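# Remove empty cartridge from sealant gun, set both down

## Task

Pull the spent cartridge out of the sealant gun and set it down on the table; the gun must end up lying on the table itself, not resting on any other object. Then state that the job is finished.

## Robot and tools

Robot: two arms, left_arm and right_arm, each a six-joint arm with a two-finger parallel gripper and a wrist camera. Their bases sit near (-0.038, +0.256, 0) m and (+0.041, -0.293, 0) m in the scene frame. Fixed cameras: cam_head_left and cam_head_right (a stereo pair on one bar behind the arms), cam_high, cam_low; wrist cameras: cam_left_wrist, cam_right_wrist. All images are 896x504.

Frames. Scene frame: origin at table-top height, halfway between the nominal bases, +z up, +x forward over the table, left_arm on the +y side (arm names do not match image left/right). Each arm reports its gripper position (metres) and quaternion (wxyz) in its own base frame. Movement offsets are expressed along the axes of that arm's current Hand target. On the gripper, +z points along the fingers and the fingers open along y; the reported position is the point between the finger pads, just short of the tips.

execute_actions(actions, cameras). actions is a list of actions; each action is a list of 1 to 15 rows, one per 1/30 s step, and if shorter the last row is held for the remaining steps. Every row has 14 numbers in [-1, 1]: left_arm dx, dy, dz, rx, ry, rz, opening, then the same seven for right_arm, always all 14 even if one arm is idle. The six pose numbers are an offset (not a pose) from that arm's Hand target at the start of the action; each row counts from that same start, not from the row before. Scale: 1.0 = 0.6 m for dx/dy/dz and 180 degrees for the rotation vector rx/ry/rz. Sending the same offset again moves further. All-zero pose numbers re-request the current Hand target. Opening is absolute: +1 fully open (about 87 mm gap), +0.5 about 69 mm, 0 about 43 mm, -0.5 about 18 mm, -1 closed. A 0 in the opening slot is a real command, so repeat the present opening to leave a gripper unchanged. cameras: list of names, ["all"], or [] for none; an unknown name invalidates the call. An empty actions list returns state with all images.

move(target, speed, blend, opening_speed, blocking, cameras). target is one 14-number row (same layout and scale as above) or up to 15 such rows; every row is an offset from the Hand targets at the moment the call starts, not from the previous row. The grippers travel straight lines and all arrive together, within a 10 s cap. speed: m/s per arm path, 0.002 to 2.9 (default 0.25), one value or one per row; rotation is capped at twice that in rad/s. blend (m) rounds corners between listed rows; 0 stops at each. opening_speed: rate of the opening change per second on the -1..+1 scale, at least 0.2. blocking=false returns after about 0.5 s while the motion continues. Paths ignore obstacles and the other arm, and faster moves overshoot and hit harder. Avoid paths passing close to an arm's own base. The result adds a move: line giving the ending (done, off_target, moving, held, fault) and limits (paced = pose clipped, held = steps withheld).

wait(seconds 0..10, cameras): lets time pass with commands held. stop(cameras): brakes a running move. zoom_image(camera, region [x0, y0, x1, y1] in pixels, at most 504x504): closer view of a camera's newest image. read_manual(section): only licence texts. finished_scene(scene): ends the scene, irreversible; call it once the goal is met and stable.

Results. Hand target is the last commanded pose after clipping; the gripper often rests short of it, and re-sending zeros or the missing distance fixes that. Orientation commands are clipped to 40 degrees from the measured orientation per step. grip_measured is finger position on the command scale (about ±0.043 error); to hold something, command roughly 0.04 below the reading at first contact. Joint positions, joint velocities (may read within noise) and joint torques (include gravity, wrap at ±28 N m on joints 1-3) are also listed. Tool commands shows current commands. Check pose and tilt after each move: friction and gravity can leave a gripper low, tilted or moved sideways, especially at long reach.

Cautions. Never drop parts, release moving objects, or let anything leave the table; an item left off the table fails the task. No slams or hard pushes on fixed or heavy things. Keep the two arms, grippers and wrist cameras from bumping or pinching each other; the clearance check does not guard grippers. A blocked arm keeps pushing until commanded back. Watch for MOTOR HOT lines; holding loads or stretched poses heats motors, and overheating folds and disables an arm. Loose objects may occasionally be nudged by outside disturbances.

Each tool is called after "Call:" as name([rows], argument=value, ...), one row to a line, values as JSON.

## Session

Call:
execute_actions(actions=[])

Scene clock: 0.00 s.
left_arm: end_effector_position=(+0.3400, -0.0271, +0.0770) grip_measured=+1.000 end_effector_quat_wxyz=(+0.458, -0.112, +0.881, +0.024) | right_arm: end_effector_position=(+0.2958, -0.0202, +0.1269) grip_measured=+0.971 end_effector_quat_wxyz=(+0.404, +0.166, +0.888, -0.147)
Joint positions: left_arm=[-0.2 1.263 0.582 0.028 -0.306 -0.301 1] | right_arm=[0.202 1.133 0.78 -0.478 0.549 0.354 0.986]
Joint velocities: within noise
Joint torques (N m): no reading
Heat: left arm: 31 °C; right arm: 30 °C.
Hand target: left_arm +0.3441, -0.0278, +0.0839; +0.468, -0.113, +0.876, +0.021 | right_arm +0.2961, -0.0198, +0.1290; +0.405, +0.166, +0.887, -0.146
Tool commands: left_gripper/opening=+1.0 right_gripper/opening=+1.0

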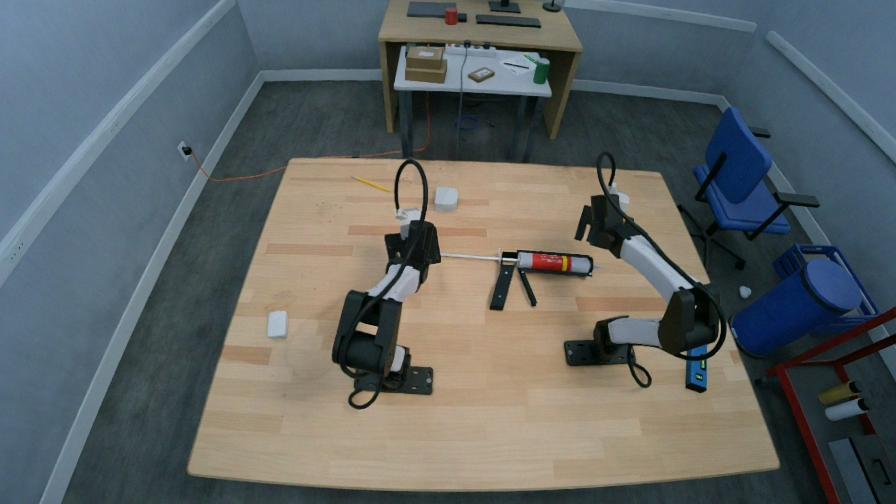

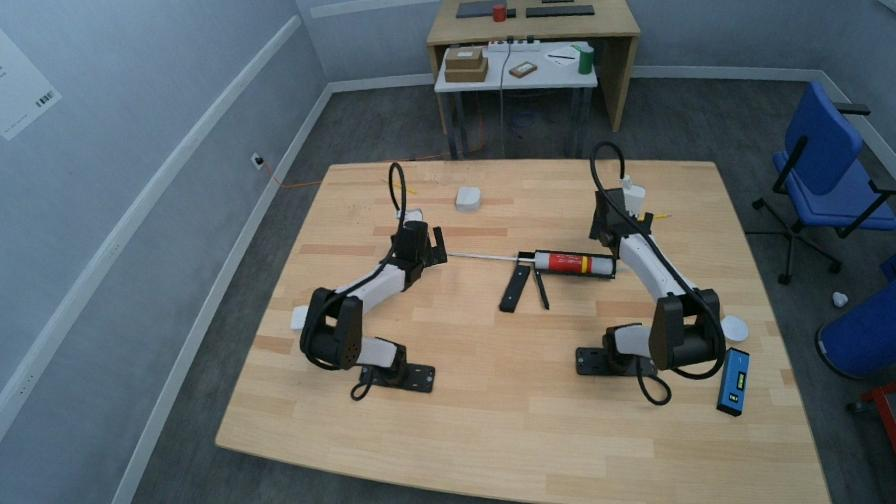

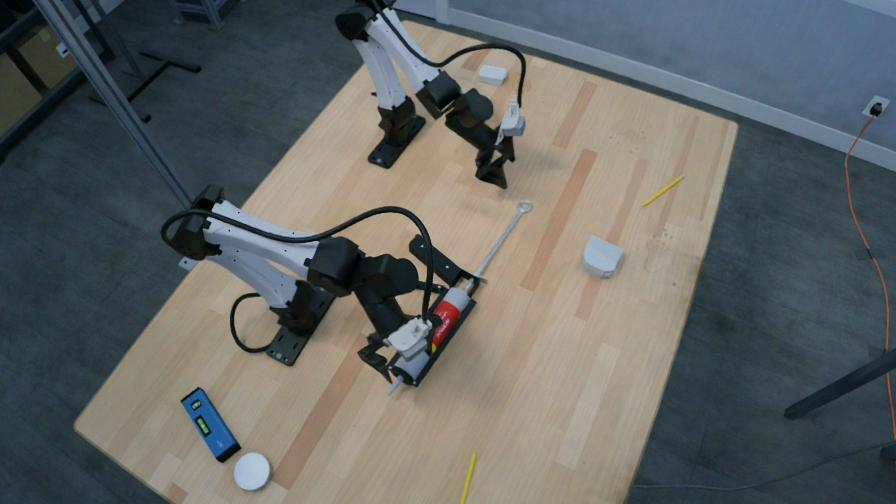

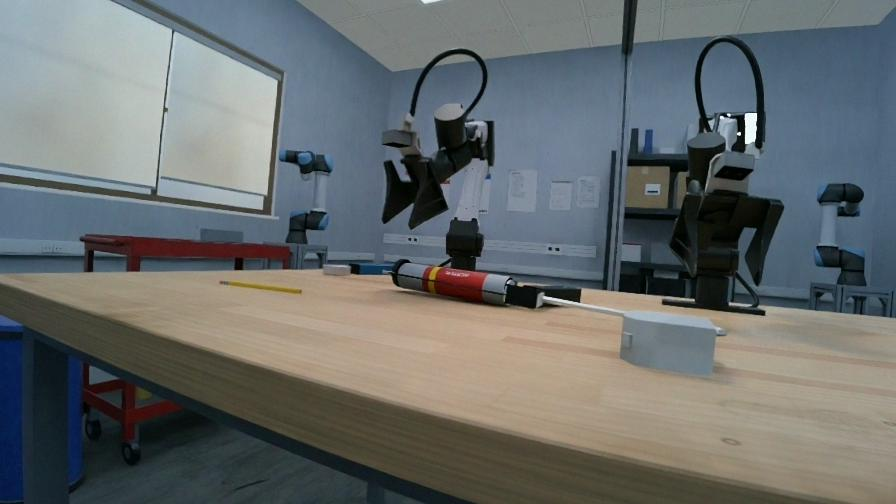

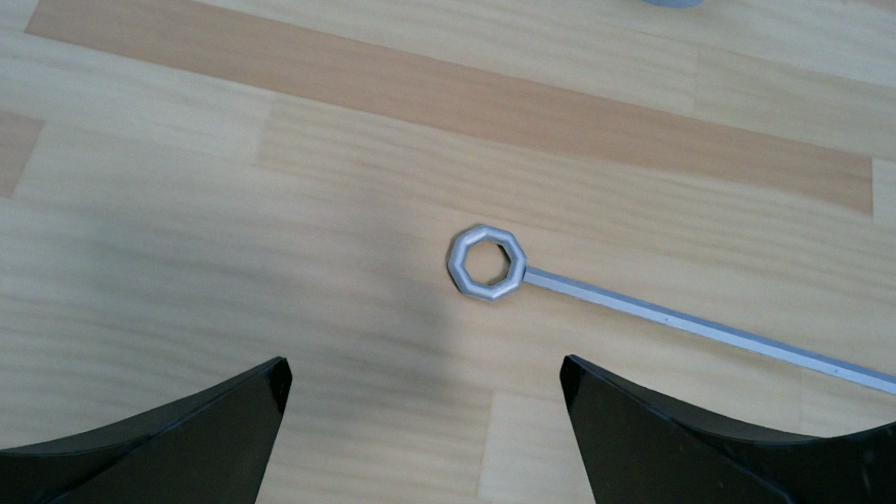

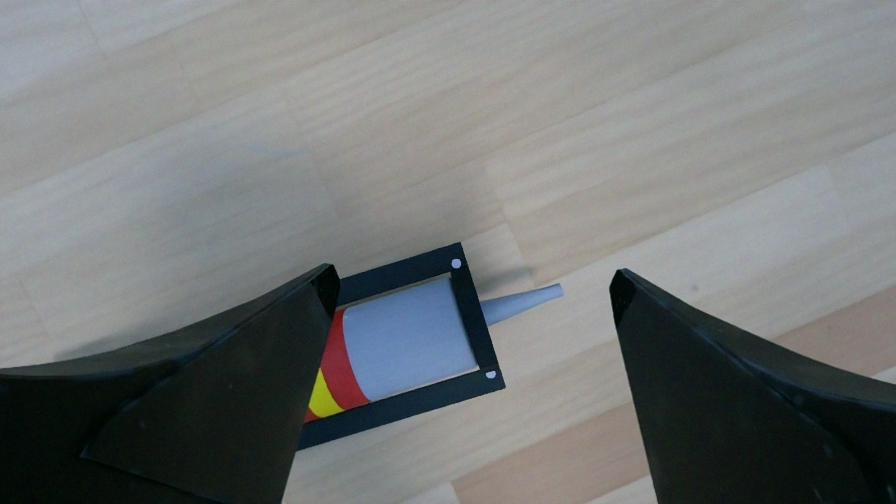

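Call:
zoom_image(camera="cam_head_right", region=[430, 220, 650, 330])

Call:
zoom_image(camera="cam_high", region=[350, 180, 550, 400])

Call:
zoom_image(camera="cam_low", region=[370, 230, 620, 330])

Scaled by 2.291 from the camera's 896x504 image, which has a finer 1280x720 frame.

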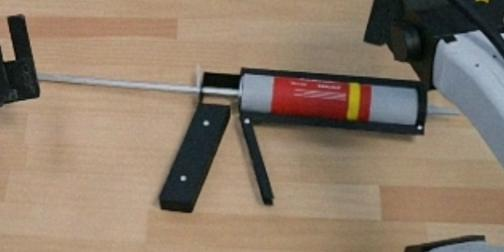

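Scaled by 2.291 from the camera's 896x504 image, which has a finer 1280x720 frame.

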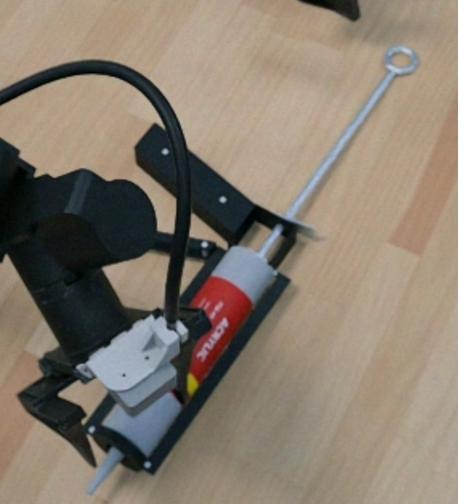

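Scaled by 2.016 from the camera's 896x504 image, which has a finer 1280x720 frame.

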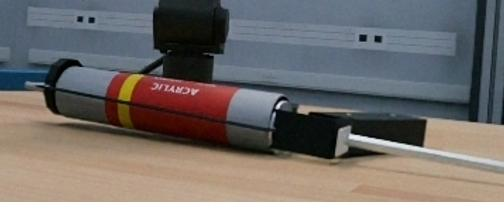

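Call:
move(target=[0.09,-0.4,-0.11,0,0,0,1, -0.25,0,-0.15,0,0,0,1], cameras=["all"])

Scene clock: 38.37 s.
left_arm: end_effector_position=(+0.3070, -0.2768, +0.0876) grip_measured=+1.000 end_effector_quat_wxyz=(+0.458, -0.101, +0.883, +0.023) | right_arm: end_effector_position=(+0.3270, -0.0139, +0.2975) grip_measured=+0.971 end_effector_quat_wxyz=(+0.404, +0.166, +0.887, -0.147)
Joint positions: left_arm=[-0.999 1.782 1.202 -0.48 -0.846 -0.994 1] | right_arm=[0.202 1.378 1.643 -1.095 0.549 0.354 0.986]
Joint torques (N m): left_arm=[0.4 -7.15 7.95 1.29 -0.67 -0.03] | right_arm=[0.28 -3.26 8.32 1.38 0.41 -0.01]
Heat: left arm: 35 °C; right arm: 32 °C.
Hand target: left_arm +0.3138, -0.2805, +0.0933; +0.468, -0.114, +0.876, +0.021 | right_arm +0.3284, -0.0109, +0.3005; +0.405, +0.166, +0.887, -0.146
Off the commanded pose: left_arm 0.010 m, 2 deg | right_arm 0.005 m, 0 deg.
move: done
camera_calibration:
cam_left_wrist: T_world_to_cam=[[0.209116, -0.973196, 0.095708, -0.347394], [-0.948648, -0.225644, -0.221702, 0.284836], [0.237355, -0.0444318, -0.970406, 0.144588], [0, 0, 0, 1]] pos_world=[0.308536, -0.267386, 0.236706]
cam_right_wrist: T_world_to_cam=[[-0.429645, -0.901851, 0.0454872, 0.126924], [-0.897418, 0.43204, 0.0893415, 0.281397], [-0.100225, -0.00243588, -0.994962, 0.465787], [0, 0, 0, 1]] pos_world=[0.353747, -0.00597338, 0.432526]

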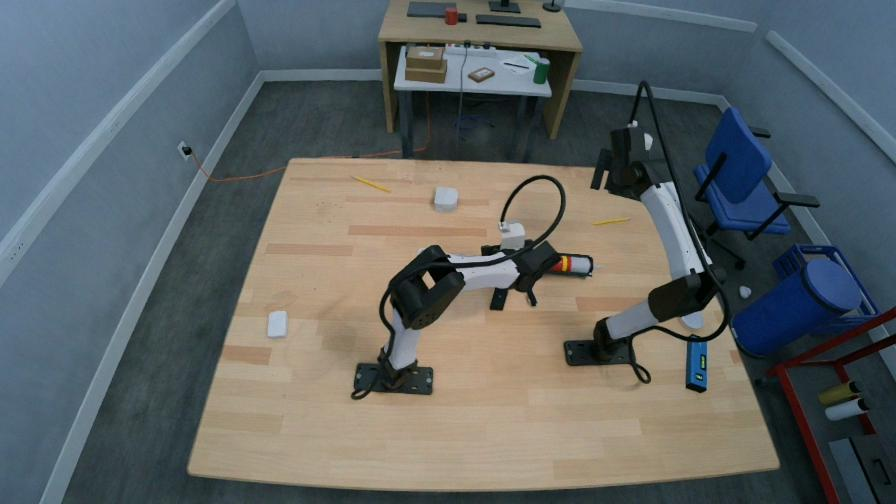

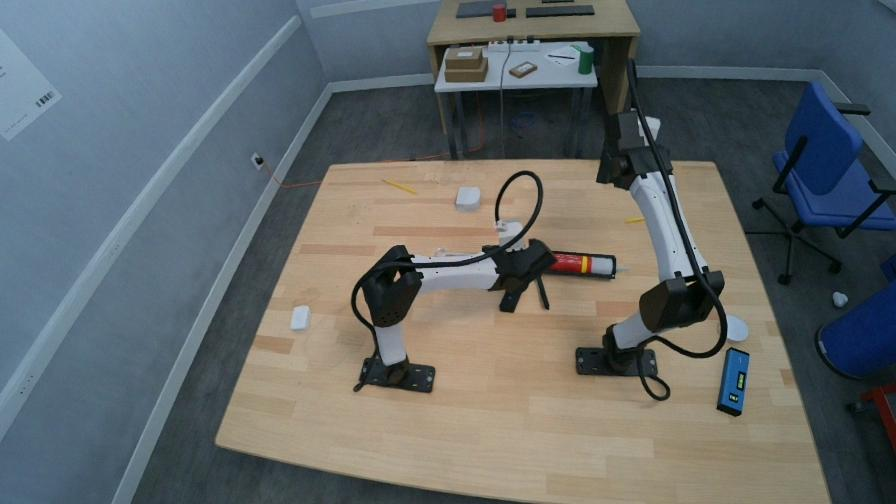

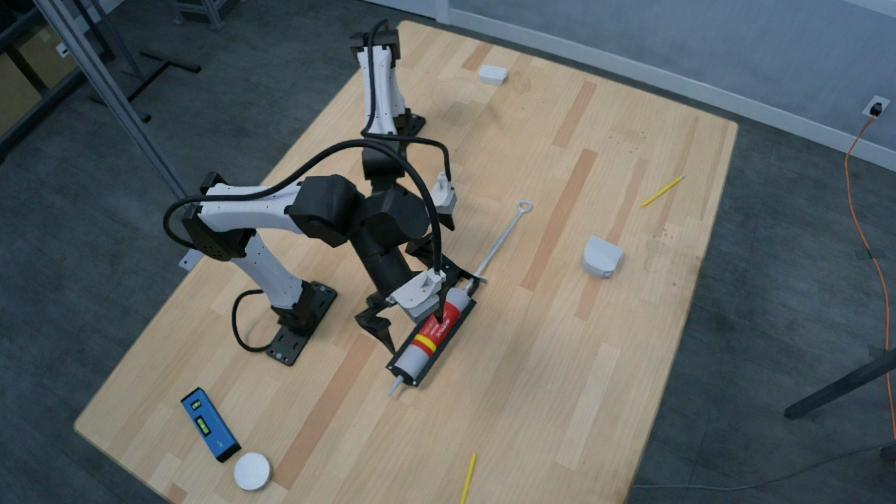

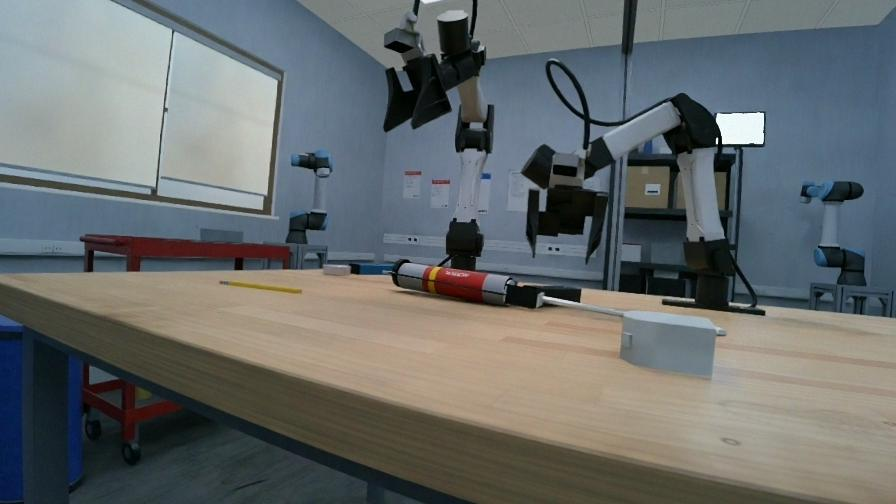

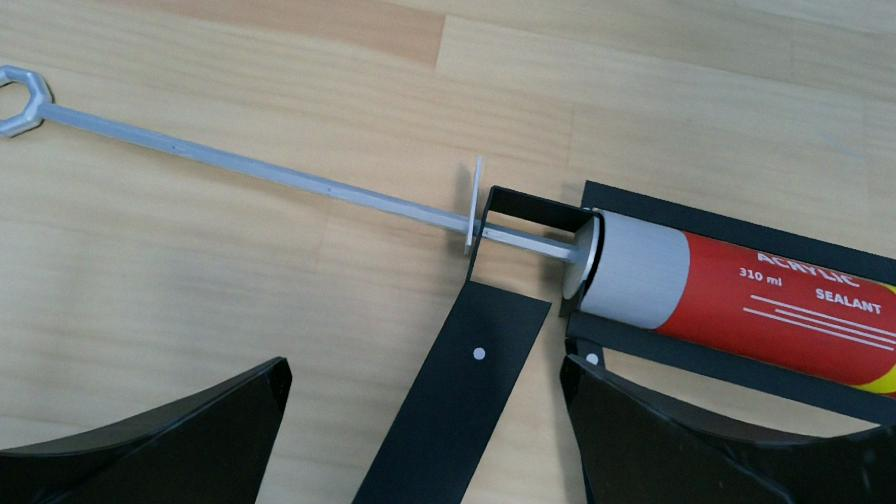

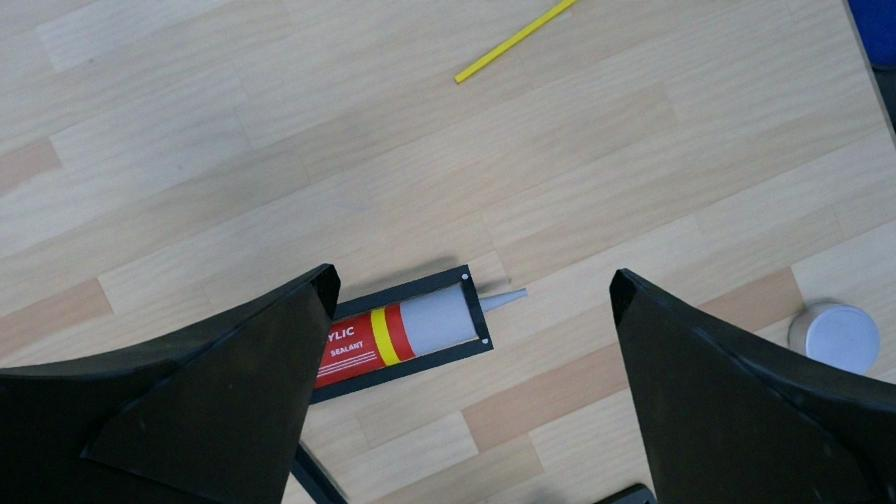

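Call:
zoom_image(camera="cam_left_wrist", region=[440, 130, 740, 380])

Call:
zoom_image(camera="cam_right_wrist", region=[310, 250, 540, 400])

Call:
zoom_image(camera="cam_low", region=[380, 250, 520, 320])

Call:
zoom_image(camera="cam_low", region=[490, 270, 740, 350])

Scaled by 1.680 from the camera's 896x504 image, which has a finer 1280x720 frame.

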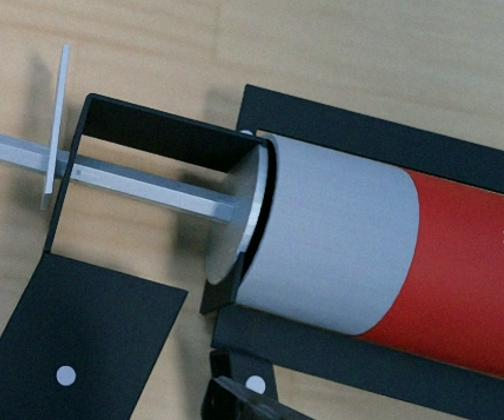

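Scaled by 2.191 from the camera's 896x504 image, which has a finer 1280x720 frame.

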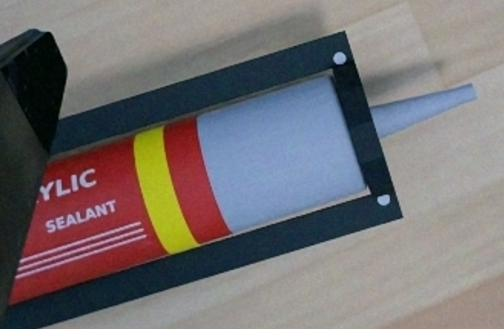

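Scaled by 3.600 from the camera's 896x504 image, which has a finer 1280x720 frame.

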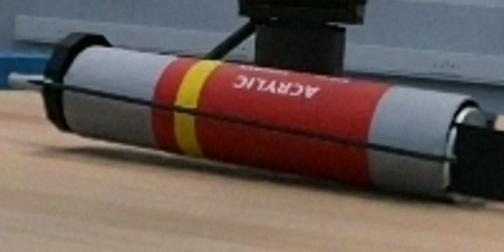

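Scaled by 2.016 from the camera's 896x504 image, which has a finer 1280x720 frame.

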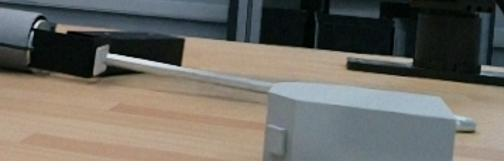

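Call:
move([
  [-0.1327,0.2775,0.1315,-0.212,0.252,-0.3586,0, 0,0,0,0,0,0,1],
  [-0.1327,0.2775,0.1315,-0.212,0.252,-0.3586,0, 0.335,0.402,-0.011,-0.079,0.2726,-0.0718,-0.1],
], cameras=["all"])

Scene clock: 133.73 s.
left_arm: end_effector_position=(+0.3804, -0.0910, +0.1017) grip_measured=+0.000 end_effector_quat_wxyz=(+0.001, -0.673, +0.740, +0.001) | right_arm: end_effector_position=(+0.2990, +0.2401, +0.1210) grip_measured=-0.100 end_effector_quat_wxyz=(+0.005, +0.059, +0.998, -0.003)
Joint positions: left_arm=[-0.13 2.023 1.784 -1.333 -0.004 -1.606 0.5] | right_arm=[0.609 2.142 2.043 -1.467 0.011 0.726 0.45]
Joint torques (N m): left_arm=[0.03 -8.73 7.36 0.28 -0.05 -0.03] | right_arm=[-0.18 -9.95 8.1 0.26 0.08 0.06]
Heat: left arm: 38 °C; right arm: 38 °C.
Hand target: left_arm +0.3844, -0.0929, +0.1029; +0.000, -0.677, +0.736, +0.000 | right_arm +0.2994, +0.2447, +0.1205; +0.000, +0.064, +0.998, +0.000
Off the commanded pose: left_arm 0.005 m, 1 deg | right_arm 0.005 m, 1 deg.
move: done
camera_calibration:
cam_left_wrist: T_world_to_cam=[[0.998422, -0.0537336, 0.0163091, -0.391734], [-0.0510521, -0.747621, 0.66216, -0.0792557], [-0.0233872, -0.661948, -0.749185, 0.169641], [0, 0, 0, 1]] pos_world=[0.391037, 0.031991, 0.185961]
cam_right_wrist: T_world_to_cam=[[-0.187963, -0.981493, -0.036621, 0.308763], [-0.56538, 0.0776352, 0.821169, 0.059584], [-0.803128, 0.175054, -0.569509, 0.404084], [0, 0, 0, 1]] pos_world=[0.416255, 0.227687, 0.192508]

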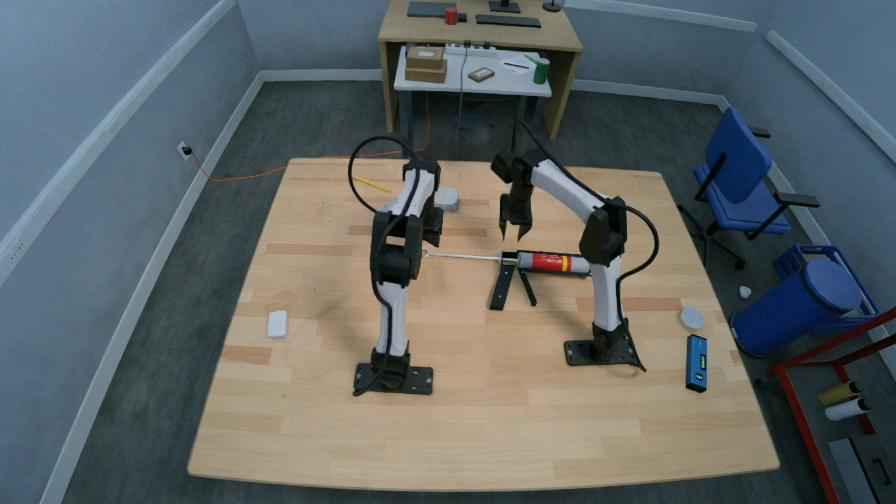

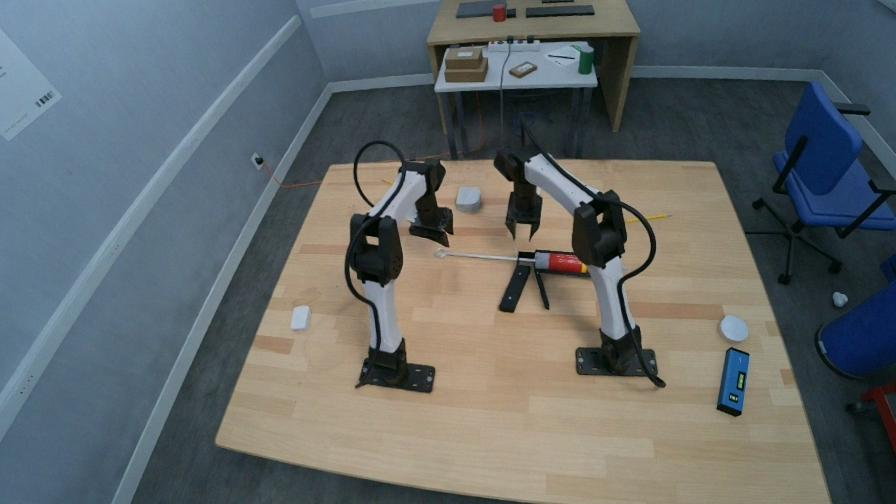

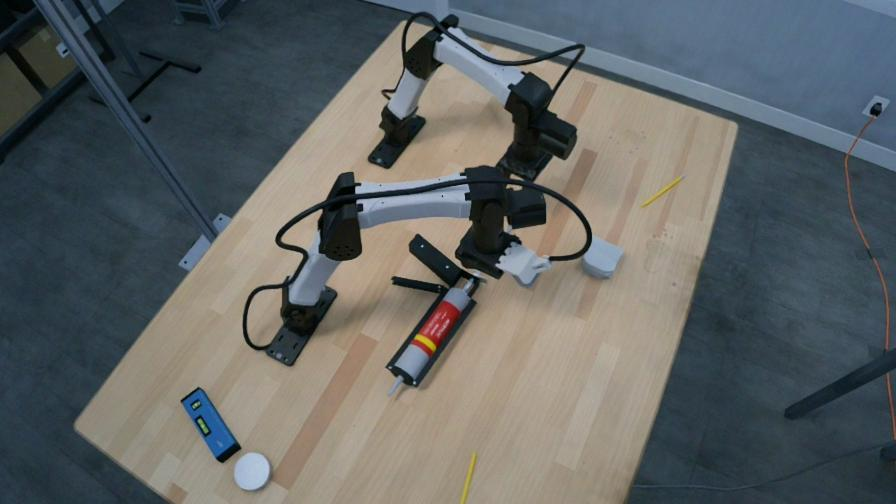

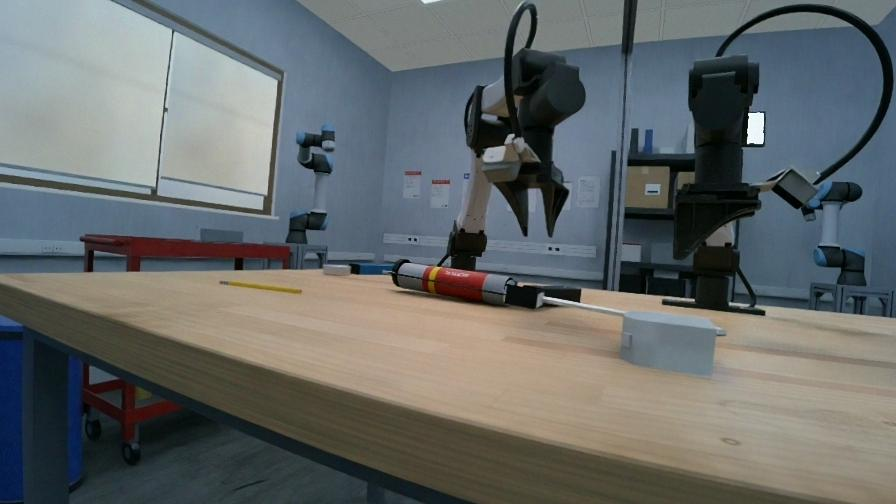

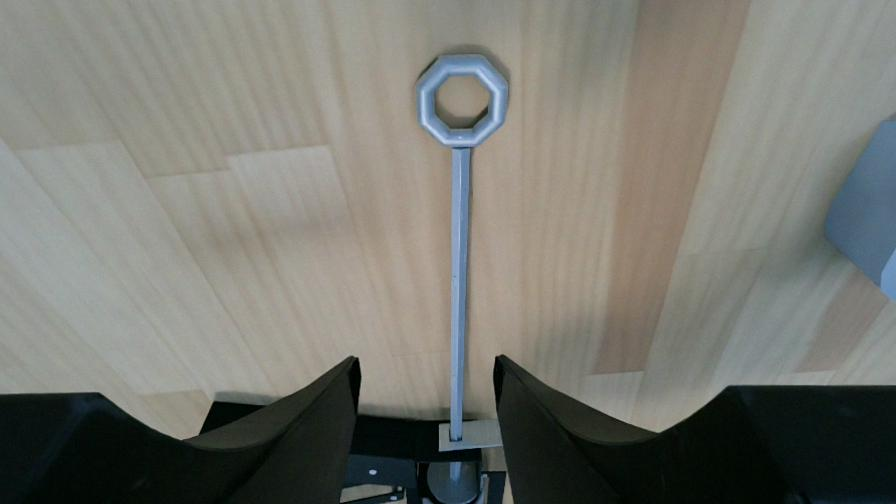

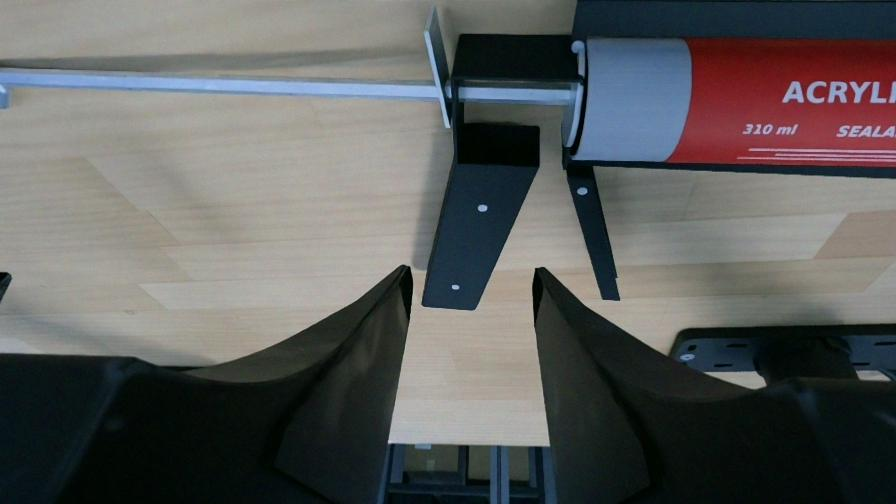

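Call:
move(target=[-0.0033,-0.0193,0.1217,0,0,0,0, -0.0092,0.0138,0.0917,0,0,0,-0.1], speed=0.15, cameras=["cam_left_wrist","cam_right_wrist","cam_low"])

Scene clock: 161.80 s.
left_arm: end_effector_position=(+0.3954, -0.0932, +0.0344) grip_measured=+0.000 end_effector_quat_wxyz=(+0.002, -0.673, +0.740, -0.001) | right_arm: end_effector_position=(+0.3088, +0.2473, +0.0745) grip_measured=-0.100 end_effector_quat_wxyz=(+0.008, +0.061, +0.998, +0.000)
Joint positions: left_arm=[-0.13 2.111 1.647 -1.103 -0.003 -1.606 0.5] | right_arm=[0.609 2.176 1.912 -1.293 0.01 0.732 0.45]
Joint torques (N m): left_arm=[0.58 -10 4.78 0.49 -0.05 0.02] | right_arm=[0.24 -10.28 5.26 0.53 0.08 0.06]
Heat: left arm: 40 °C; right arm: 36 °C.
Hand target: left_arm +0.3961, -0.0919, +0.0300; +0.000, -0.677, +0.736, +0.000 | right_arm +0.3059, +0.2522, +0.0654; +0.000, +0.064, +0.998, +0.000
Off the commanded pose: left_arm 0.005 m, 1 deg | right_arm 0.011 m, 1 deg.
move: off_target (right_arm)
camera_calibration:
cam_left_wrist: T_world_to_cam=[[0.998351, -0.0536744, 0.0203608, -0.405776], [-0.0536616, -0.74655, 0.663161, -0.0345395], [-0.0203944, -0.66316, -0.748199, 0.1168], [0, 0, 0, 1]] pos_world=[0.405635, 0.0298919, 0.118557]
cam_right_wrist: T_world_to_cam=[[-0.193231, -0.980173, -0.0438396, 0.317847], [-0.570732, 0.0759446, 0.817617, 0.105143], [-0.798077, 0.183009, -0.574091, 0.381012], [0, 0, 0, 1]] pos_world=[0.425503, 0.233832, 0.146703]
Images, in order (width x height): cam_low 896x504, cam_left_wrist 896x504, cam_right_wrist 896x504.

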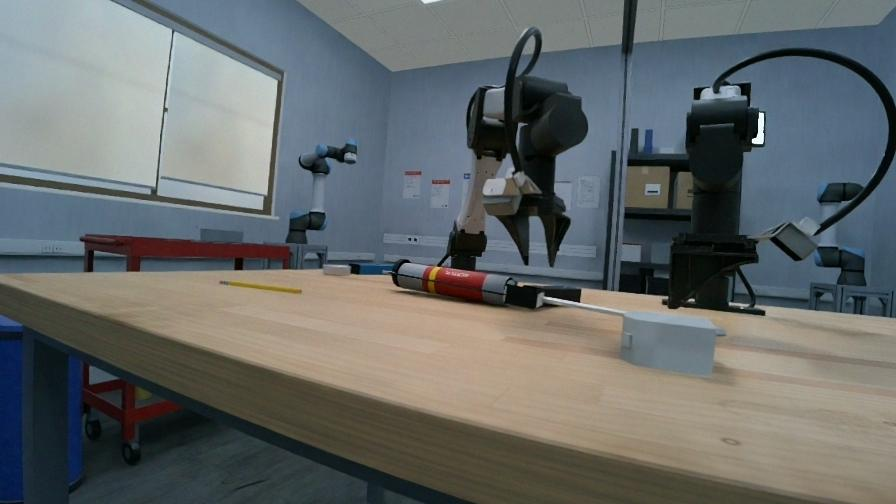

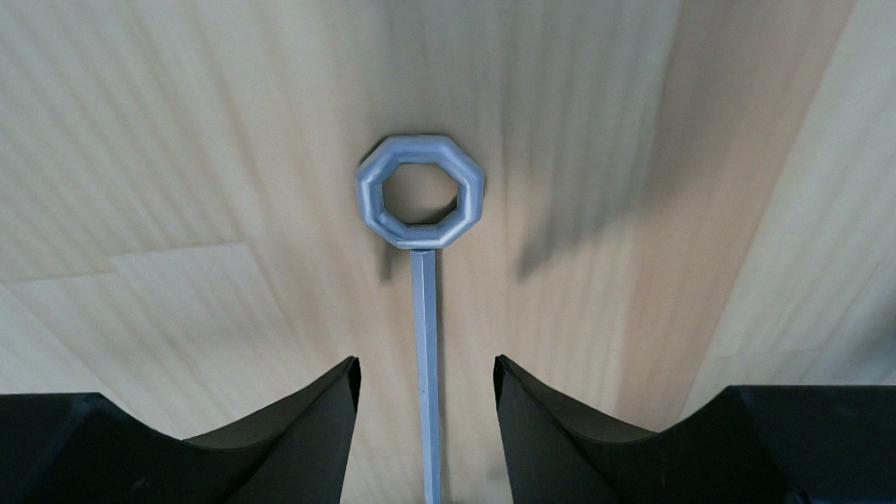

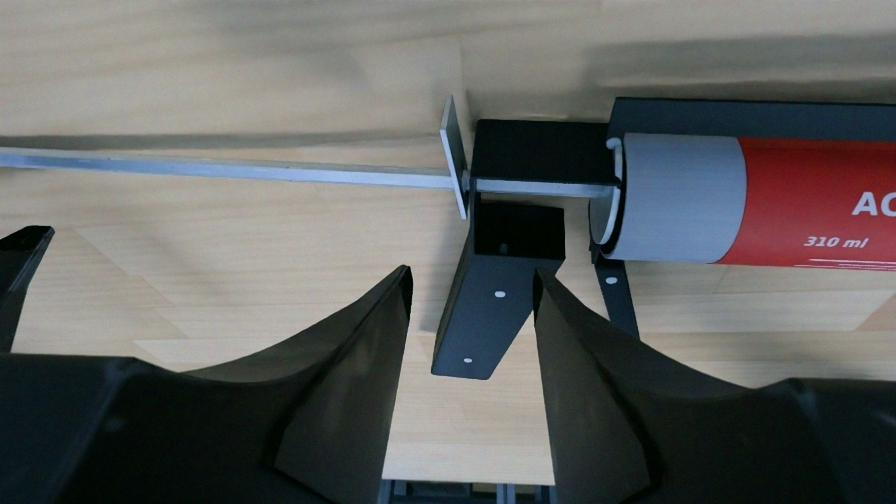

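Call:
move(target=[0,0,0.027,0,0,0,0, 0,-0.002,0.05,0,0,0,-0.1], speed=0.1, cameras=["cam_left_wrist","cam_right_wrist","cam_low"])

Call:
zoom_image(camera="cam_low", region=[480, 230, 740, 340])

Scene clock: 174.60 s.
left_arm: end_effector_position=(+0.3969, -0.0934, +0.0210) grip_measured=+0.000 end_effector_quat_wxyz=(+0.005, -0.673, +0.740, -0.004) | right_arm: end_effector_position=(+0.3094, +0.2477, +0.0463) grip_measured=-0.100 end_effector_quat_wxyz=(+0.011, +0.061, +0.998, +0.002)
Joint positions: left_arm=[-0.13 2.122 1.609 -1.046 -0.003 -1.606 0.5] | right_arm=[0.609 2.183 1.811 -1.18 0.01 0.732 0.45]
Joint torques (N m): left_arm=[0.58 -9.58 4.53 0.53 -0.06 0.03] | right_arm=[0.06 -10.02 5.05 0.5 0.08 0.04]
Heat: left arm: 43 °C; right arm: 36 °C.
Hand target: left_arm +0.3962, -0.0919, +0.0138; +0.000, -0.677, +0.736, +0.000 | right_arm +0.3058, +0.2511, +0.0355; +0.000, +0.064, +0.998, +0.000
Off the commanded pose: left_arm 0.007 m, 1 deg | right_arm 0.012 m, 1 deg.
move: off_target (right_arm)
camera_calibration:
cam_left_wrist: T_world_to_cam=[[0.998147, -0.0536103, 0.0287828, -0.407204], [-0.0591902, -0.745778, 0.663559, -0.0234217], [-0.0141081, -0.664033, -0.74757, 0.104046], [0, 0, 0, 1]] pos_world=[0.406531, 0.0297924, 0.105044]
cam_right_wrist: T_world_to_cam=[[-0.193049, -0.980032, -0.0476399, 0.317242], [-0.574343, 0.0735028, 0.815308, 0.130344], [-0.795526, 0.184756, -0.577064, 0.364179], [0, 0, 0, 1]] pos_world=[0.425819, 0.234043, 0.118997]
Images, in order (width x height): cam_low 896x504, cam_left_wrist 896x504, cam_right_wrist 896x504.

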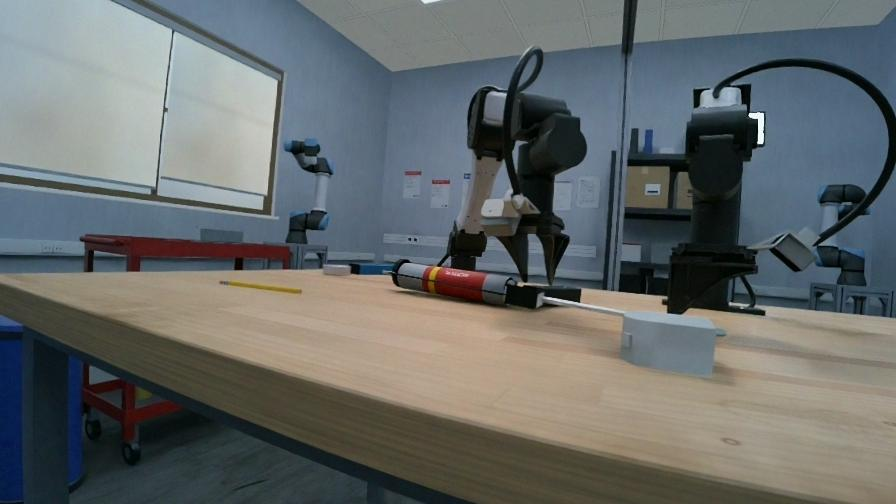

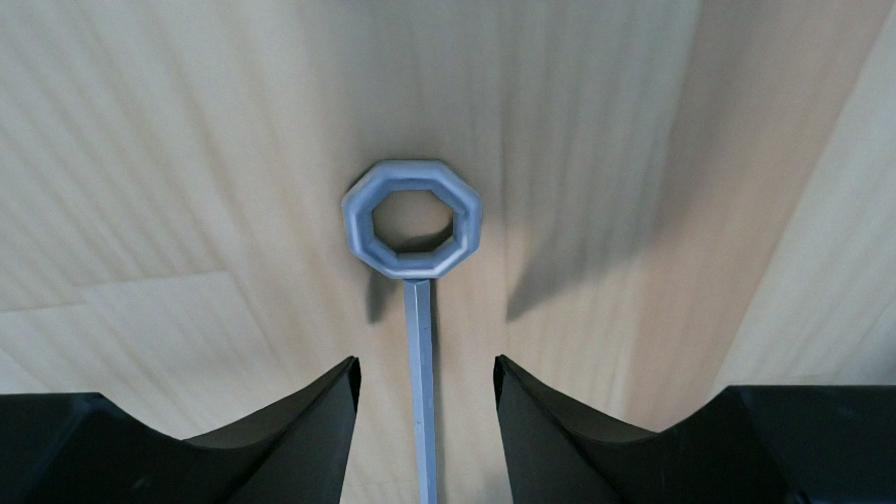

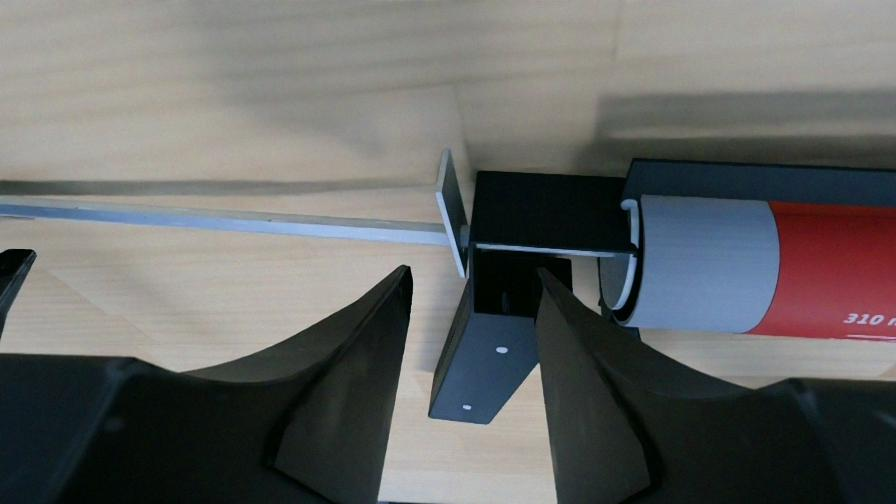

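Scaled by 1.938 from the camera's 896x504 image, which has a finer 1280x720 frame.

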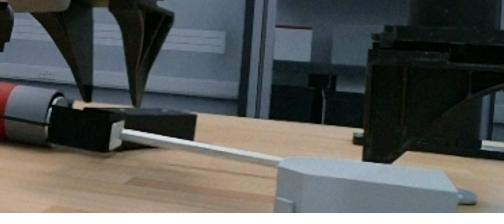

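Call:
move(target=[0,0,0.01,0,0,0,0, -0.0243,0.0065,0.0167,0,0,0,-0.1], speed=0.1, cameras=["cam_left_wrist","cam_right_wrist","cam_low"])

Call:
zoom_image(camera="cam_low", region=[480, 230, 740, 340])

Scene clock: 187.20 s.
left_arm: end_effector_position=(+0.3973, -0.0934, +0.0157) grip_measured=+0.000 end_effector_quat_wxyz=(+0.005, -0.673, +0.740, -0.004) | right_arm: end_effector_position=(+0.3056, +0.2483, +0.0339) grip_measured=-0.100 end_effector_quat_wxyz=(-0.015, +0.061, +0.998, -0.008)
Joint positions: left_arm=[-0.13 2.128 1.596 -1.026 -0.003 -1.606 0.5] | right_arm=[0.609 2.235 1.839 -1.208 -0.005 0.732 0.45]
Joint torques (N m): left_arm=[0.58 -9.48 4.45 0.52 -0.07 0.02] | right_arm=[-1.13 -9.39 8.17 0.69 0.22 -0.13]
Heat: left arm: 43 °C; right arm: 37 °C.
Hand target: left_arm +0.3962, -0.0919, +0.0078; +0.000, -0.677, +0.736, +0.000 | right_arm +0.3207, +0.2530, +0.0254; +0.000, +0.064, +0.998, +0.000
Off the commanded pose: left_arm 0.008 m, 1 deg | right_arm 0.018 m, 2 deg.
move: off_target (right_arm)
camera_calibration:
cam_left_wrist: T_world_to_cam=[[0.998102, -0.0536249, 0.0302729, -0.40738], [-0.0601896, -0.745675, 0.663586, -0.0194906], [-0.013011, -0.664149, -0.747487, 0.0996342], [0, 0, 0, 1]] pos_world=[0.40673, 0.0297926, 0.0997416]
cam_right_wrist: T_world_to_cam=[[-0.194948, -0.980602, -0.0203776, 0.316235], [-0.531738, 0.0882083, 0.842303, 0.120676], [-0.824166, 0.175041, -0.53862, 0.363781], [0, 0, 0, 1]] pos_world=[0.425633, 0.235779, 0.100738]
Images, in order (width x height): cam_low 896x504, cam_left_wrist 896x504, cam_right_wrist 896x504.

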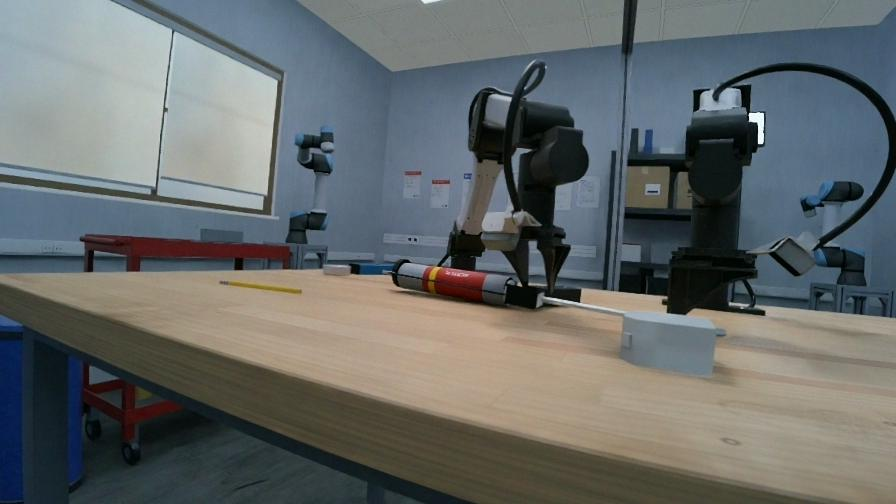

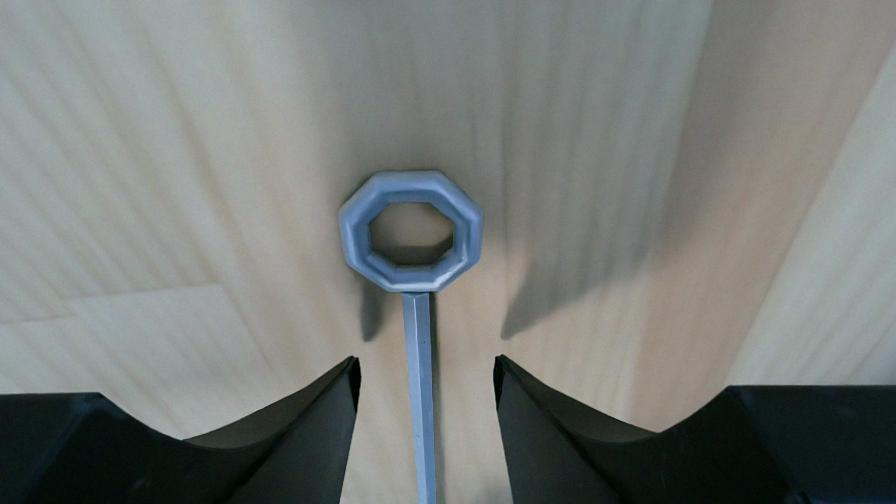

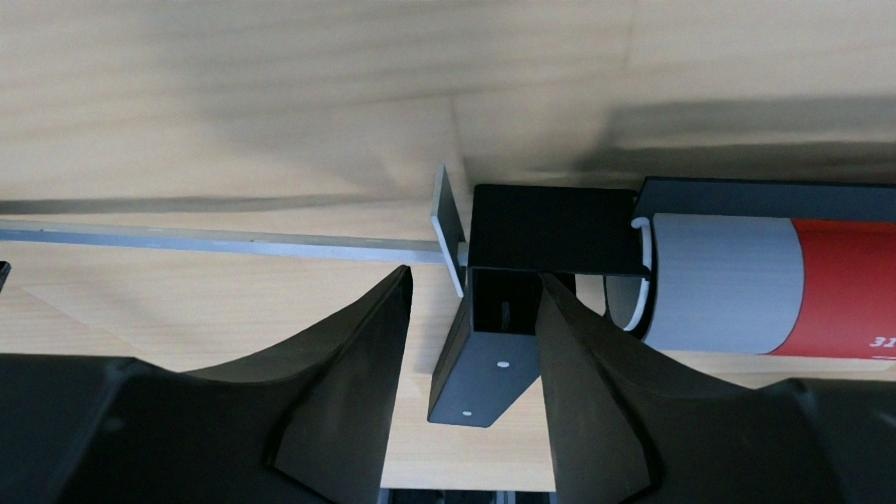

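Scaled by 1.938 from the camera's 896x504 image, which has a finer 1280x720 frame.

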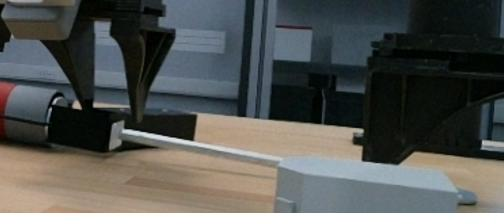

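Call:
move(target=[0,0,0.007,0,0,0,-0.95, 0.0197,-0.002,0,0,0,0,-1], speed=0.1, opening_speed=0.6, cameras=["cam_left_wrist","cam_right_wrist","cam_low"])

Scene clock: 200.70 s.
left_arm: end_effector_position=(+0.3992, -0.0937, +0.0116) grip_measured=-0.758 end_effector_quat_wxyz=(+0.008, -0.673, +0.740, -0.007) | right_arm: end_effector_position=(+0.3022, +0.2513, +0.0281) grip_measured=-0.820 end_effector_quat_wxyz=(-0.018, +0.060, +0.998, -0.003)
Joint positions: left_arm=[-0.13 2.132 1.587 -1.004 -0.003 -1.606 0.121] | right_arm=[0.615 2.235 1.814 -1.182 -0.018 0.735 0.09]
Joint torques (N m): left_arm=[0.59 -9.5 4.45 0.46 -0.07 0.03] | right_arm=[-0.31 -13.05 4.75 0.68 0.34 0.01]
Heat: left arm: 44 °C; right arm: 39 °C.
Hand target: left_arm +0.3961, -0.0919, +0.0036; +0.000, -0.677, +0.736, +0.000 | right_arm +0.3088, +0.2534, +0.0254; +0.000, +0.064, +0.998, +0.000
Off the commanded pose: left_arm 0.009 m, 1 deg | right_arm 0.007 m, 2 deg.
move: done
camera_calibration:
cam_left_wrist: T_world_to_cam=[[0.997844, -0.0535719, 0.0379026, -0.409186], [-0.0652143, -0.745031, 0.663835, -0.0148254], [-0.00732426, -0.664876, -0.746918, 0.0940917], [0, 0, 0, 1]] pos_world=[0.408026, 0.029593, 0.0956297]
cam_right_wrist: T_world_to_cam=[[-0.193291, -0.980696, -0.029559, 0.31829], [-0.525869, 0.0781179, 0.846971, 0.124038], [-0.828312, 0.179256, -0.530817, 0.357294], [0, 0, 0, 1]] pos_world=[0.422701, 0.238409, 0.0940095]
Images, in order (width x height): cam_low 896x504, cam_left_wrist 896x504, cam_right_wrist 896x504.

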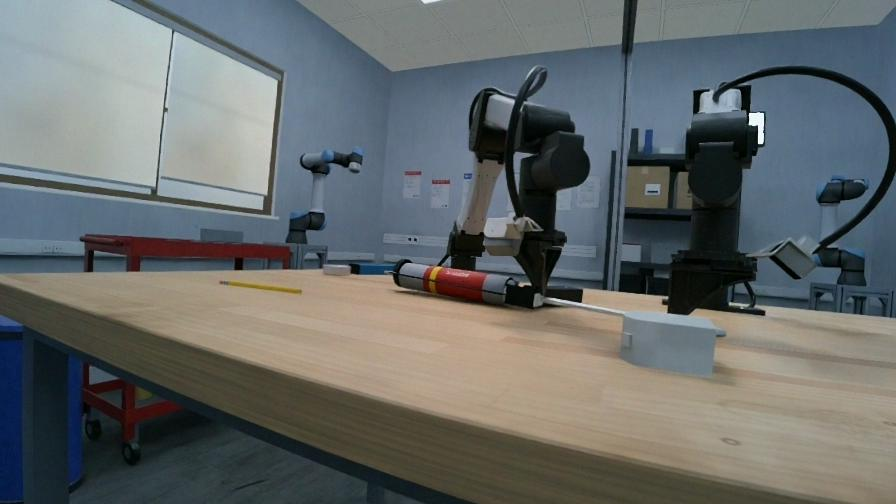

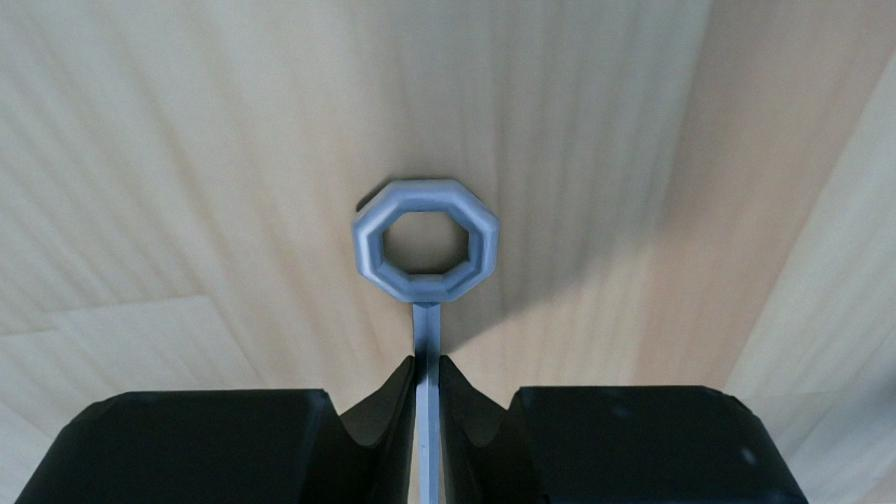

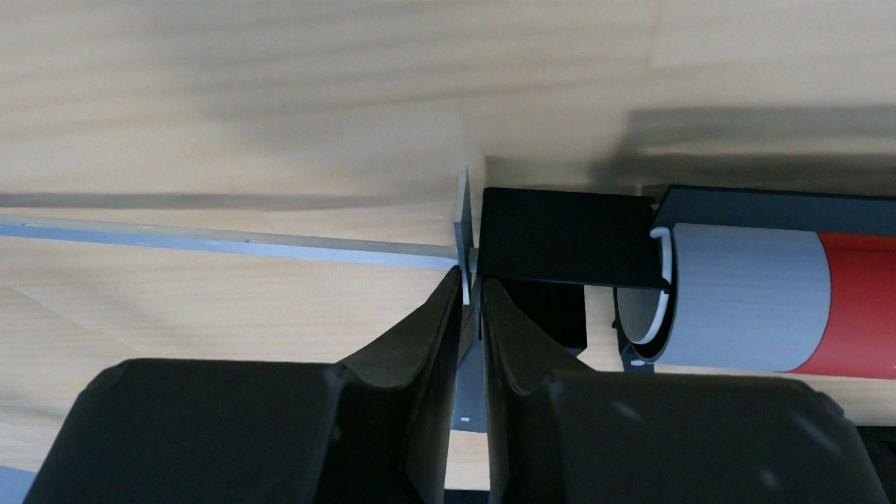

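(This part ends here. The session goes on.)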